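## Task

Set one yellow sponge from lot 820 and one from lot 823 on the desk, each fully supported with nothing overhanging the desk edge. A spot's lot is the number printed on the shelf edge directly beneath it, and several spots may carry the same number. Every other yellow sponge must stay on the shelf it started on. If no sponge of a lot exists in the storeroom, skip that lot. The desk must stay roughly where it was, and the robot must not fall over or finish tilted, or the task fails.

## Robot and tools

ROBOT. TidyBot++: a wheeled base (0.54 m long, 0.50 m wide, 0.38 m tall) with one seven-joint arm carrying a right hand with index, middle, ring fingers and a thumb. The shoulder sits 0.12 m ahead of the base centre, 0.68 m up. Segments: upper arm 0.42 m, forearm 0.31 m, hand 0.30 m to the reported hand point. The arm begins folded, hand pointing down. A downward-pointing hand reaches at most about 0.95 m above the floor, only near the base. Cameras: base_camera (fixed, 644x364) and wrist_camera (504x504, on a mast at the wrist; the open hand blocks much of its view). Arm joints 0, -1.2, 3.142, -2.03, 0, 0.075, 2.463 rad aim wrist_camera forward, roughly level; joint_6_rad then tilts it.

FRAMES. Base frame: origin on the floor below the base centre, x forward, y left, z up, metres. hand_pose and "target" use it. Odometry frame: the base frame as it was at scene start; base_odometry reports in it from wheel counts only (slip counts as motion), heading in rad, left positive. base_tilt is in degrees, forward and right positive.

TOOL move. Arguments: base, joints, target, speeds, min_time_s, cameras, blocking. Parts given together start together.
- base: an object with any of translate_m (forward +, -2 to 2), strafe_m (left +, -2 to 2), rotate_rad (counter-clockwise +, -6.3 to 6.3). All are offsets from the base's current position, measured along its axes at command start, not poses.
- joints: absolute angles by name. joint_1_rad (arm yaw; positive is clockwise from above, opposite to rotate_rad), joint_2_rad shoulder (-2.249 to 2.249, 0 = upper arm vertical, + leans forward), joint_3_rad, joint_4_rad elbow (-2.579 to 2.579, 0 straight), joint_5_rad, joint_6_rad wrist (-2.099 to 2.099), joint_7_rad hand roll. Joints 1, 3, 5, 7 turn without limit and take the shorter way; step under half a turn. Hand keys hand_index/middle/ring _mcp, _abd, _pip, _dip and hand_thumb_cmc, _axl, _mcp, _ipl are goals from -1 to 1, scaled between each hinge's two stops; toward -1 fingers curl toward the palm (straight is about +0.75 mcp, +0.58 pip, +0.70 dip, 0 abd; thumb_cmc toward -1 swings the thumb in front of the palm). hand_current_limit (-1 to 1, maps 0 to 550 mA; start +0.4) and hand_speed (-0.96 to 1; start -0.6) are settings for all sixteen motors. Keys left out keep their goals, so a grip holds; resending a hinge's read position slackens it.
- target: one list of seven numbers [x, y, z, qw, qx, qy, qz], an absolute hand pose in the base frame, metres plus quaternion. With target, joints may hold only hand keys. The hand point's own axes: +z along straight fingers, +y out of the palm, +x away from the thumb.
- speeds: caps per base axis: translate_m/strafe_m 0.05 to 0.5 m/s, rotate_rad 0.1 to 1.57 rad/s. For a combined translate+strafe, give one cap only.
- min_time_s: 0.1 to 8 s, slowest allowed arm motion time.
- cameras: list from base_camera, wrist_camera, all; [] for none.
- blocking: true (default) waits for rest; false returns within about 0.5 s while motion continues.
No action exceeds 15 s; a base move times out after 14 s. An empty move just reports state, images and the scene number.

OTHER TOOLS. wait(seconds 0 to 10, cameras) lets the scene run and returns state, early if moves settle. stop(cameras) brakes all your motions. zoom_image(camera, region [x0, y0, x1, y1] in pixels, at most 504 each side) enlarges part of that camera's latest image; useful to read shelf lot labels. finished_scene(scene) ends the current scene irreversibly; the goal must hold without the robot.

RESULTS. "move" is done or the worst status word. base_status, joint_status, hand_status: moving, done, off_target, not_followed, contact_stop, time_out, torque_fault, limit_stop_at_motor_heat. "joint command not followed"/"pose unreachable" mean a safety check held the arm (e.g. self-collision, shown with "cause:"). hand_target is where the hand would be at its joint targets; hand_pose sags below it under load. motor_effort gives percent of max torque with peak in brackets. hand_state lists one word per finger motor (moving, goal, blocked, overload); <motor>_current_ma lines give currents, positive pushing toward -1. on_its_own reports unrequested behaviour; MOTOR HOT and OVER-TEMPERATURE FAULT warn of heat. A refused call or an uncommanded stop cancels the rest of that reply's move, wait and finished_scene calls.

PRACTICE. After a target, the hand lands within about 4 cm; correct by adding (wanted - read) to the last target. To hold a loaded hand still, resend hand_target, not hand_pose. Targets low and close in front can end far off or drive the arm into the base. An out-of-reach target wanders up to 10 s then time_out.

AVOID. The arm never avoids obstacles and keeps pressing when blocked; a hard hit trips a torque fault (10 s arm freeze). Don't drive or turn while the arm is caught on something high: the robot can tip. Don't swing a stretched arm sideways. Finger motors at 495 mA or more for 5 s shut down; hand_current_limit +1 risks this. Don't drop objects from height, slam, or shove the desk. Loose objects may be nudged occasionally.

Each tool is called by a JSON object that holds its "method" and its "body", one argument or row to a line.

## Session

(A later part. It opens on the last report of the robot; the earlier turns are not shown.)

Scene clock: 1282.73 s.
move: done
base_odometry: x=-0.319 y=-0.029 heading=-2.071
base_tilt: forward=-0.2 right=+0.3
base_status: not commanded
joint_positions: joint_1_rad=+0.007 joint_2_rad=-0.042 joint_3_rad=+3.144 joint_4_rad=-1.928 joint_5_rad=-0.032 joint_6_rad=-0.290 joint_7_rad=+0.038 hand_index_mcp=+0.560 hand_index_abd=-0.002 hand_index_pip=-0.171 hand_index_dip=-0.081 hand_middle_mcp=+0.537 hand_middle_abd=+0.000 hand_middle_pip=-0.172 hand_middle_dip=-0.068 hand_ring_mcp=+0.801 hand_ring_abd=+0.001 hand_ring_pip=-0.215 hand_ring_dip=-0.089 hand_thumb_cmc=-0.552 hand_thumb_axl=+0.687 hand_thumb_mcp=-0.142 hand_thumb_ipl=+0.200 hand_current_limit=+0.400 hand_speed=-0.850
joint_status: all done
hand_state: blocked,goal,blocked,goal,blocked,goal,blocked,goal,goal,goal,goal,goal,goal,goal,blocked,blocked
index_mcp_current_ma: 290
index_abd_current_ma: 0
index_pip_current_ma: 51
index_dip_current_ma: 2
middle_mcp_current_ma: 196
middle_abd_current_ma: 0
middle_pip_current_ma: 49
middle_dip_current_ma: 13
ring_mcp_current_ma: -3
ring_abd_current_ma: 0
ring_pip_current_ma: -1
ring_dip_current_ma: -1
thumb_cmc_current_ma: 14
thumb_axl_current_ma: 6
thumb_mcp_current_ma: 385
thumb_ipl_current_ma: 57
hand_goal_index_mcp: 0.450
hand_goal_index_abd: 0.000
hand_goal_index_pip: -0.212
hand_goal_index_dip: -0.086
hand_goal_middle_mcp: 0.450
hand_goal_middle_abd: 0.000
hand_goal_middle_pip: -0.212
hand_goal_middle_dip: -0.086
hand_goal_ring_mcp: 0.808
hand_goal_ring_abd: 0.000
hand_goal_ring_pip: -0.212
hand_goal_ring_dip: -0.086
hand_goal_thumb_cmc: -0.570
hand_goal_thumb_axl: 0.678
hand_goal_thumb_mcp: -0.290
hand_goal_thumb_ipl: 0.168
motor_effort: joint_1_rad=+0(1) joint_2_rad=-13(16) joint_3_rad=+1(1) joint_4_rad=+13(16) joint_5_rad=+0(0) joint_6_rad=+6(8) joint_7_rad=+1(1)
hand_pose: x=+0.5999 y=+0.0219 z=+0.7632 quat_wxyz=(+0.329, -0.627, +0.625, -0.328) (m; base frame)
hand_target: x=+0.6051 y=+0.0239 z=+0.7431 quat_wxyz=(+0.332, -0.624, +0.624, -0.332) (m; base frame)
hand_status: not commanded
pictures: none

Contact. Ease and open.

{"method": "move", "body": {
  "joints": {"hand_thumb_mcp": -0.2, "hand_index_mcp": 0.52, "hand_middle_mcp": 0.5}
}}

{"method": "move", "body": {
  "joints": {"hand_thumb_mcp": -0.04, "hand_index_mcp": 0.7, "hand_middle_mcp": 0.7}
}}

{"method": "move", "body": {
  "joints": {"hand_thumb_mcp": 0.0, "hand_index_mcp": 0.86, "hand_middle_mcp": 0.86}
}}

{"method": "move", "body": {
  "joints": {"joint_2_rad": -0.08, "joint_4_rad": -1.59, "joint_6_rad": -0.68},
  "min_time_s": 3,
  "cameras": ["wrist_camera"]
}}

{"method": "move", "body": {
  "base": {"translate_m": -0.3},
  "speeds": {"translate_m": 0.2},
  "cameras": ["wrist_camera"]
}}

Scene clock: 1299.40 s.
move: off_target
base_odometry: x=-0.319 y=-0.029 heading=-2.071
base_tilt: forward=-0.2 right=+0.3
base_status: not commanded
joint_positions: joint_1_rad=+0.007 joint_2_rad=-0.041 joint_3_rad=+3.144 joint_4_rad=-1.929 joint_5_rad=-0.032 joint_6_rad=-0.288 joint_7_rad=+0.038 hand_index_mcp=+0.562 hand_index_abd=-0.002 hand_index_pip=-0.171 hand_index_dip=-0.084 hand_middle_mcp=+0.538 hand_middle_abd=+0.000 hand_middle_pip=-0.172 hand_middle_dip=-0.068 hand_ring_mcp=+0.801 hand_ring_abd=+0.001 hand_ring_pip=-0.215 hand_ring_dip=-0.089 hand_thumb_cmc=-0.552 hand_thumb_axl=+0.687 hand_thumb_mcp=-0.135 hand_thumb_ipl=+0.200 hand_current_limit=+0.400 hand_speed=-0.850
joint_status: hand_index_mcp off_target (ended at +0.562, target +0.520); hand_middle_mcp off_target (ended at +0.538, target +0.500); hand_thumb_mcp off_target (ended at -0.135, target -0.200)
hand_state: blocked,goal,blocked,goal,blocked,goal,blocked,goal,goal,goal,goal,goal,goal,goal,blocked,blocked
index_mcp_current_ma: 59
index_abd_current_ma: 0
index_pip_current_ma: 51
index_dip_current_ma: 0
middle_mcp_current_ma: 50
middle_abd_current_ma: 0
middle_pip_current_ma: 49
middle_dip_current_ma: 13
ring_mcp_current_ma: -3
ring_abd_current_ma: 0
ring_pip_current_ma: -1
ring_dip_current_ma: -1
thumb_cmc_current_ma: 14
thumb_axl_current_ma: 6
thumb_mcp_current_ma: 167
thumb_ipl_current_ma: 57
hand_goal_index_mcp: 0.520
hand_goal_index_abd: 0.000
hand_goal_index_pip: -0.212
hand_goal_index_dip: -0.086
hand_goal_middle_mcp: 0.500
hand_goal_middle_abd: 0.000
hand_goal_middle_pip: -0.212
hand_goal_middle_dip: -0.086
hand_goal_ring_mcp: 0.808
hand_goal_ring_abd: 0.000
hand_goal_ring_pip: -0.212
hand_goal_ring_dip: -0.086
hand_goal_thumb_cmc: -0.570
hand_goal_thumb_axl: 0.678
hand_goal_thumb_mcp: -0.200
hand_goal_thumb_ipl: 0.168
motor_effort: joint_1_rad=+1(2) joint_2_rad=-14(14) joint_3_rad=+0(1) joint_4_rad=+15(15) joint_5_rad=+0(0) joint_6_rad=+6(6) joint_7_rad=+0(1)
hand_pose: x=+0.6000 y=+0.0219 z=+0.7630 quat_wxyz=(+0.329, -0.627, +0.625, -0.328) (m; base frame)
hand_target: x=+0.6051 y=+0.0239 z=+0.7431 quat_wxyz=(+0.332, -0.624, +0.624, -0.332) (m; base frame)
hand_status: not commanded
pictures: none

Scene clock: 1300.23 s.
move: done
base_odometry: x=-0.319 y=-0.029 heading=-2.071
base_tilt: forward=-0.2 right=+0.3
base_status: not commanded
joint_positions: joint_1_rad=+0.007 joint_2_rad=-0.034 joint_3_rad=+3.144 joint_4_rad=-1.937 joint_5_rad=-0.032 joint_6_rad=-0.288 joint_7_rad=+0.038 hand_index_mcp=+0.683 hand_index_abd=-0.002 hand_index_pip=-0.208 hand_index_dip=-0.084 hand_middle_mcp=+0.683 hand_middle_abd=+0.000 hand_middle_pip=-0.208 hand_middle_dip=-0.083 hand_ring_mcp=+0.801 hand_ring_abd=+0.001 hand_ring_pip=-0.215 hand_ring_dip=-0.089 hand_thumb_cmc=-0.568 hand_thumb_axl=+0.680 hand_thumb_mcp=-0.044 hand_thumb_ipl=+0.170 hand_current_limit=+0.400 hand_speed=-0.850
joint_status: all done
hand_state: goal,goal,goal,goal,goal,goal,goal,goal,goal,goal,goal,goal,goal,goal,goal,goal
index_mcp_current_ma: -13
index_abd_current_ma: 0
index_pip_current_ma: 1
index_dip_current_ma: 0
middle_mcp_current_ma: -13
middle_abd_current_ma: 0
middle_pip_current_ma: 1
middle_dip_current_ma: 1
ring_mcp_current_ma: -3
ring_abd_current_ma: 0
ring_pip_current_ma: -1
ring_dip_current_ma: -1
thumb_cmc_current_ma: 0
thumb_axl_current_ma: 1
thumb_mcp_current_ma: -2
thumb_ipl_current_ma: 0
hand_goal_index_mcp: 0.700
hand_goal_index_abd: 0.000
hand_goal_index_pip: -0.212
hand_goal_index_dip: -0.086
hand_goal_middle_mcp: 0.700
hand_goal_middle_abd: 0.000
hand_goal_middle_pip: -0.212
hand_goal_middle_dip: -0.086
hand_goal_ring_mcp: 0.808
hand_goal_ring_abd: 0.000
hand_goal_ring_pip: -0.212
hand_goal_ring_dip: -0.086
hand_goal_thumb_cmc: -0.570
hand_goal_thumb_axl: 0.678
hand_goal_thumb_mcp: -0.040
hand_goal_thumb_ipl: 0.168
motor_effort: joint_1_rad=+1(1) joint_2_rad=-15(16) joint_3_rad=+1(1) joint_4_rad=+16(16) joint_5_rad=+0(0) joint_6_rad=+7(7) joint_7_rad=+0(1)
hand_pose: x=+0.5976 y=+0.0220 z=+0.7552 quat_wxyz=(+0.324, -0.630, +0.628, -0.323) (m; base frame)
hand_target: x=+0.6051 y=+0.0239 z=+0.7431 quat_wxyz=(+0.332, -0.624, +0.624, -0.332) (m; base frame)
hand_status: not commanded
pictures: none

Scene clock: 1301.00 s.
move: done
base_odometry: x=-0.319 y=-0.029 heading=-2.071
base_tilt: forward=-0.2 right=+0.3
base_status: not commanded
joint_positions: joint_1_rad=+0.007 joint_2_rad=-0.034 joint_3_rad=+3.144 joint_4_rad=-1.937 joint_5_rad=-0.032 joint_6_rad=-0.288 joint_7_rad=+0.038 hand_index_mcp=+0.841 hand_index_abd=-0.002 hand_index_pip=-0.209 hand_index_dip=-0.084 hand_middle_mcp=+0.841 hand_middle_abd=+0.000 hand_middle_pip=-0.209 hand_middle_dip=-0.083 hand_ring_mcp=+0.801 hand_ring_abd=+0.001 hand_ring_pip=-0.215 hand_ring_dip=-0.089 hand_thumb_cmc=-0.568 hand_thumb_axl=+0.680 hand_thumb_mcp=-0.005 hand_thumb_ipl=+0.170 hand_current_limit=+0.400 hand_speed=-0.850
joint_status: all done
hand_state: goal,goal,goal,goal,goal,goal,goal,goal,goal,goal,goal,goal,goal,goal,goal,goal
index_mcp_current_ma: -16
index_abd_current_ma: 0
index_pip_current_ma: 1
index_dip_current_ma: 0
middle_mcp_current_ma: -16
middle_abd_current_ma: 0
middle_pip_current_ma: 1
middle_dip_current_ma: 1
ring_mcp_current_ma: -3
ring_abd_current_ma: 0
ring_pip_current_ma: -1
ring_dip_current_ma: -1
thumb_cmc_current_ma: 0
thumb_axl_current_ma: 1
thumb_mcp_current_ma: -2
thumb_ipl_current_ma: 0
hand_goal_index_mcp: 0.860
hand_goal_index_abd: 0.000
hand_goal_index_pip: -0.212
hand_goal_index_dip: -0.086
hand_goal_middle_mcp: 0.860
hand_goal_middle_abd: 0.000
hand_goal_middle_pip: -0.212
hand_goal_middle_dip: -0.086
hand_goal_ring_mcp: 0.808
hand_goal_ring_abd: 0.000
hand_goal_ring_pip: -0.212
hand_goal_ring_dip: -0.086
hand_goal_thumb_cmc: -0.570
hand_goal_thumb_axl: 0.678
hand_goal_thumb_mcp: 0.000
hand_goal_thumb_ipl: 0.168
motor_effort: joint_1_rad=+1(1) joint_2_rad=-16(16) joint_3_rad=+1(1) joint_4_rad=+15(16) joint_5_rad=+0(0) joint_6_rad=+7(7) joint_7_rad=+1(1)
hand_pose: x=+0.5976 y=+0.0220 z=+0.7552 quat_wxyz=(+0.324, -0.630, +0.628, -0.323) (m; base frame)
hand_target: x=+0.6051 y=+0.0239 z=+0.7431 quat_wxyz=(+0.332, -0.624, +0.624, -0.332) (m; base frame)
hand_status: not commanded
pictures: none

Scene clock: 1304.57 s.
move: done
base_odometry: x=-0.319 y=-0.029 heading=-2.071
base_tilt: forward=-0.2 right=+0.3
base_status: not commanded
joint_positions: joint_1_rad=+0.007 joint_2_rad=-0.061 joint_3_rad=+3.144 joint_4_rad=-1.618 joint_5_rad=-0.032 joint_6_rad=-0.597 joint_7_rad=+0.038 hand_index_mcp=+0.841 hand_index_abd=-0.002 hand_index_pip=-0.209 hand_index_dip=-0.084 hand_middle_mcp=+0.841 hand_middle_abd=+0.000 hand_middle_pip=-0.209 hand_middle_dip=-0.083 hand_ring_mcp=+0.801 hand_ring_abd=+0.001 hand_ring_pip=-0.215 hand_ring_dip=-0.089 hand_thumb_cmc=-0.568 hand_thumb_axl=+0.680 hand_thumb_mcp=-0.004 hand_thumb_ipl=+0.170 hand_current_limit=+0.400 hand_speed=-0.850
joint_status: all done
hand_state: goal,goal,goal,goal,goal,goal,goal,goal,goal,goal,goal,goal,goal,goal,goal,goal
index_mcp_current_ma: -16
index_abd_current_ma: 0
index_pip_current_ma: 1
index_dip_current_ma: 0
middle_mcp_current_ma: -16
middle_abd_current_ma: 0
middle_pip_current_ma: 1
middle_dip_current_ma: 1
ring_mcp_current_ma: -3
ring_abd_current_ma: 0
ring_pip_current_ma: -1
ring_dip_current_ma: -1
thumb_cmc_current_ma: 0
thumb_axl_current_ma: 1
thumb_mcp_current_ma: -2
thumb_ipl_current_ma: 0
hand_goal_index_mcp: 0.860
hand_goal_index_abd: 0.000
hand_goal_index_pip: -0.212
hand_goal_index_dip: -0.086
hand_goal_middle_mcp: 0.860
hand_goal_middle_abd: 0.000
hand_goal_middle_pip: -0.212
hand_goal_middle_dip: -0.086
hand_goal_ring_mcp: 0.808
hand_goal_ring_abd: 0.000
hand_goal_ring_pip: -0.212
hand_goal_ring_dip: -0.086
hand_goal_thumb_cmc: -0.570
hand_goal_thumb_axl: 0.678
hand_goal_thumb_mcp: 0.000
hand_goal_thumb_ipl: 0.168
motor_effort: joint_1_rad=+1(1) joint_2_rad=-16(17) joint_3_rad=+0(1) joint_4_rad=+16(17) joint_5_rad=+0(0) joint_6_rad=+7(9) joint_7_rad=+1(1)
hand_pose: x=+0.6121 y=+0.0242 z=+0.8692 quat_wxyz=(+0.337, -0.626, +0.619, -0.333) (m; base frame)
hand_target: x=+0.5953 y=+0.0238 z=+0.8761 quat_wxyz=(+0.324, -0.628, +0.629, -0.324) (m; base frame)
hand_status: not commanded
pictures: wrist_camera
camera_calibration:
wrist_camera: T_world_to_cam=[[-0.356757, 0.767735, -0.532267, 0.698591], [-0.305559, 0.442524, 0.843094, -0.599355], [0.882813, 0.463418, 0.0767148, -0.490626], [0, 0, 0, 1]] pos_world=[0.49922, -0.043739, 0.914788]

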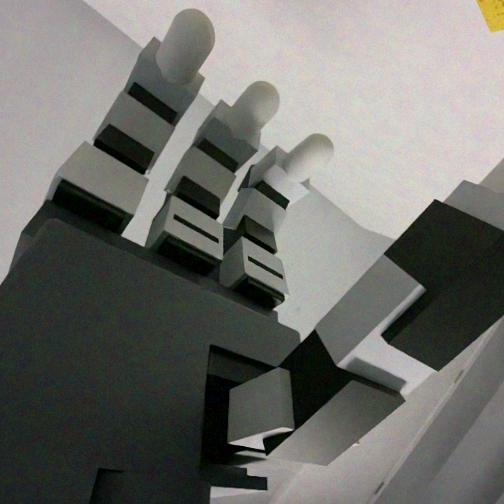

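Scene clock: 1306.80 s.
move: done
base_odometry: x=-0.175 y=+0.234 heading=-2.071
base_tilt: forward=-0.2 right=+0.3
base_status: done
joint_positions: joint_1_rad=+0.007 joint_2_rad=-0.075 joint_3_rad=+3.144 joint_4_rad=-1.618 joint_5_rad=-0.032 joint_6_rad=-0.601 joint_7_rad=+0.038 hand_index_mcp=+0.842 hand_index_abd=-0.002 hand_index_pip=-0.210 hand_index_dip=-0.084 hand_middle_mcp=+0.842 hand_middle_abd=+0.000 hand_middle_pip=-0.210 hand_middle_dip=-0.083 hand_ring_mcp=+0.801 hand_ring_abd=+0.001 hand_ring_pip=-0.215 hand_ring_dip=-0.089 hand_thumb_cmc=-0.569 hand_thumb_axl=+0.680 hand_thumb_mcp=-0.004 hand_thumb_ipl=+0.170 hand_current_limit=+0.400 hand_speed=-0.850
joint_status: not commanded
hand_state: goal,goal,goal,goal,goal,goal,goal,goal,goal,goal,goal,goal,goal,goal,goal,goal
index_mcp_current_ma: -15
index_abd_current_ma: 0
index_pip_current_ma: 0
index_dip_current_ma: 0
middle_mcp_current_ma: -15
middle_abd_current_ma: 0
middle_pip_current_ma: 0
middle_dip_current_ma: 1
ring_mcp_current_ma: -3
ring_abd_current_ma: 0
ring_pip_current_ma: -1
ring_dip_current_ma: -1
thumb_cmc_current_ma: 0
thumb_axl_current_ma: 1
thumb_mcp_current_ma: -1
thumb_ipl_current_ma: 0
hand_goal_index_mcp: 0.860
hand_goal_index_abd: 0.000
hand_goal_index_pip: -0.212
hand_goal_index_dip: -0.086
hand_goal_middle_mcp: 0.860
hand_goal_middle_abd: 0.000
hand_goal_middle_pip: -0.212
hand_goal_middle_dip: -0.086
hand_goal_ring_mcp: 0.808
hand_goal_ring_abd: 0.000
hand_goal_ring_pip: -0.212
hand_goal_ring_dip: -0.086
hand_goal_thumb_cmc: -0.570
hand_goal_thumb_axl: 0.678
hand_goal_thumb_mcp: 0.000
hand_goal_thumb_ipl: 0.168
motor_effort: joint_1_rad=+0(2) joint_2_rad=-15(19) joint_3_rad=+0(1) joint_4_rad=+16(17) joint_5_rad=+0(1) joint_6_rad=+7(8) joint_7_rad=+0(1)
hand_pose: x=+0.6087 y=+0.0241 z=+0.8757 quat_wxyz=(+0.341, -0.625, +0.617, -0.336) (m; base frame)
hand_target: x=+0.5953 y=+0.0238 z=+0.8761 quat_wxyz=(+0.324, -0.628, +0.629, -0.324) (m; base frame)
hand_status: not commanded
pictures: wrist_camera
camera_calibration:
wrist_camera: T_world_to_cam=[[-0.351096, 0.767458, -0.536414, 0.701027], [-0.314616, 0.442884, 0.839566, -0.597264], [0.881901, 0.463532, 0.08596, -0.495651], [0, 0, 0, 1]] pos_world=[0.495334, -0.0437396, 0.920089]

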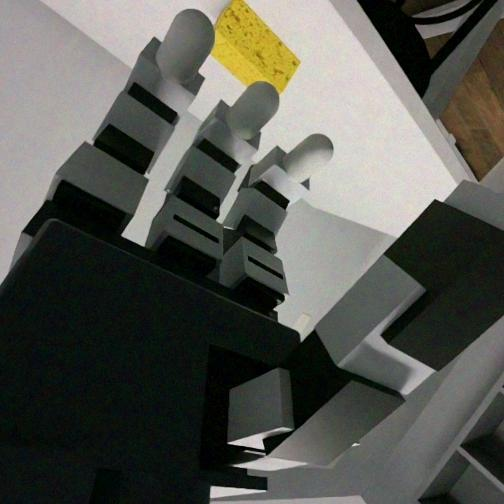

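{"method": "finished_scene", "body": {
  "scene": 1
}}

The scene is finished: the task was done.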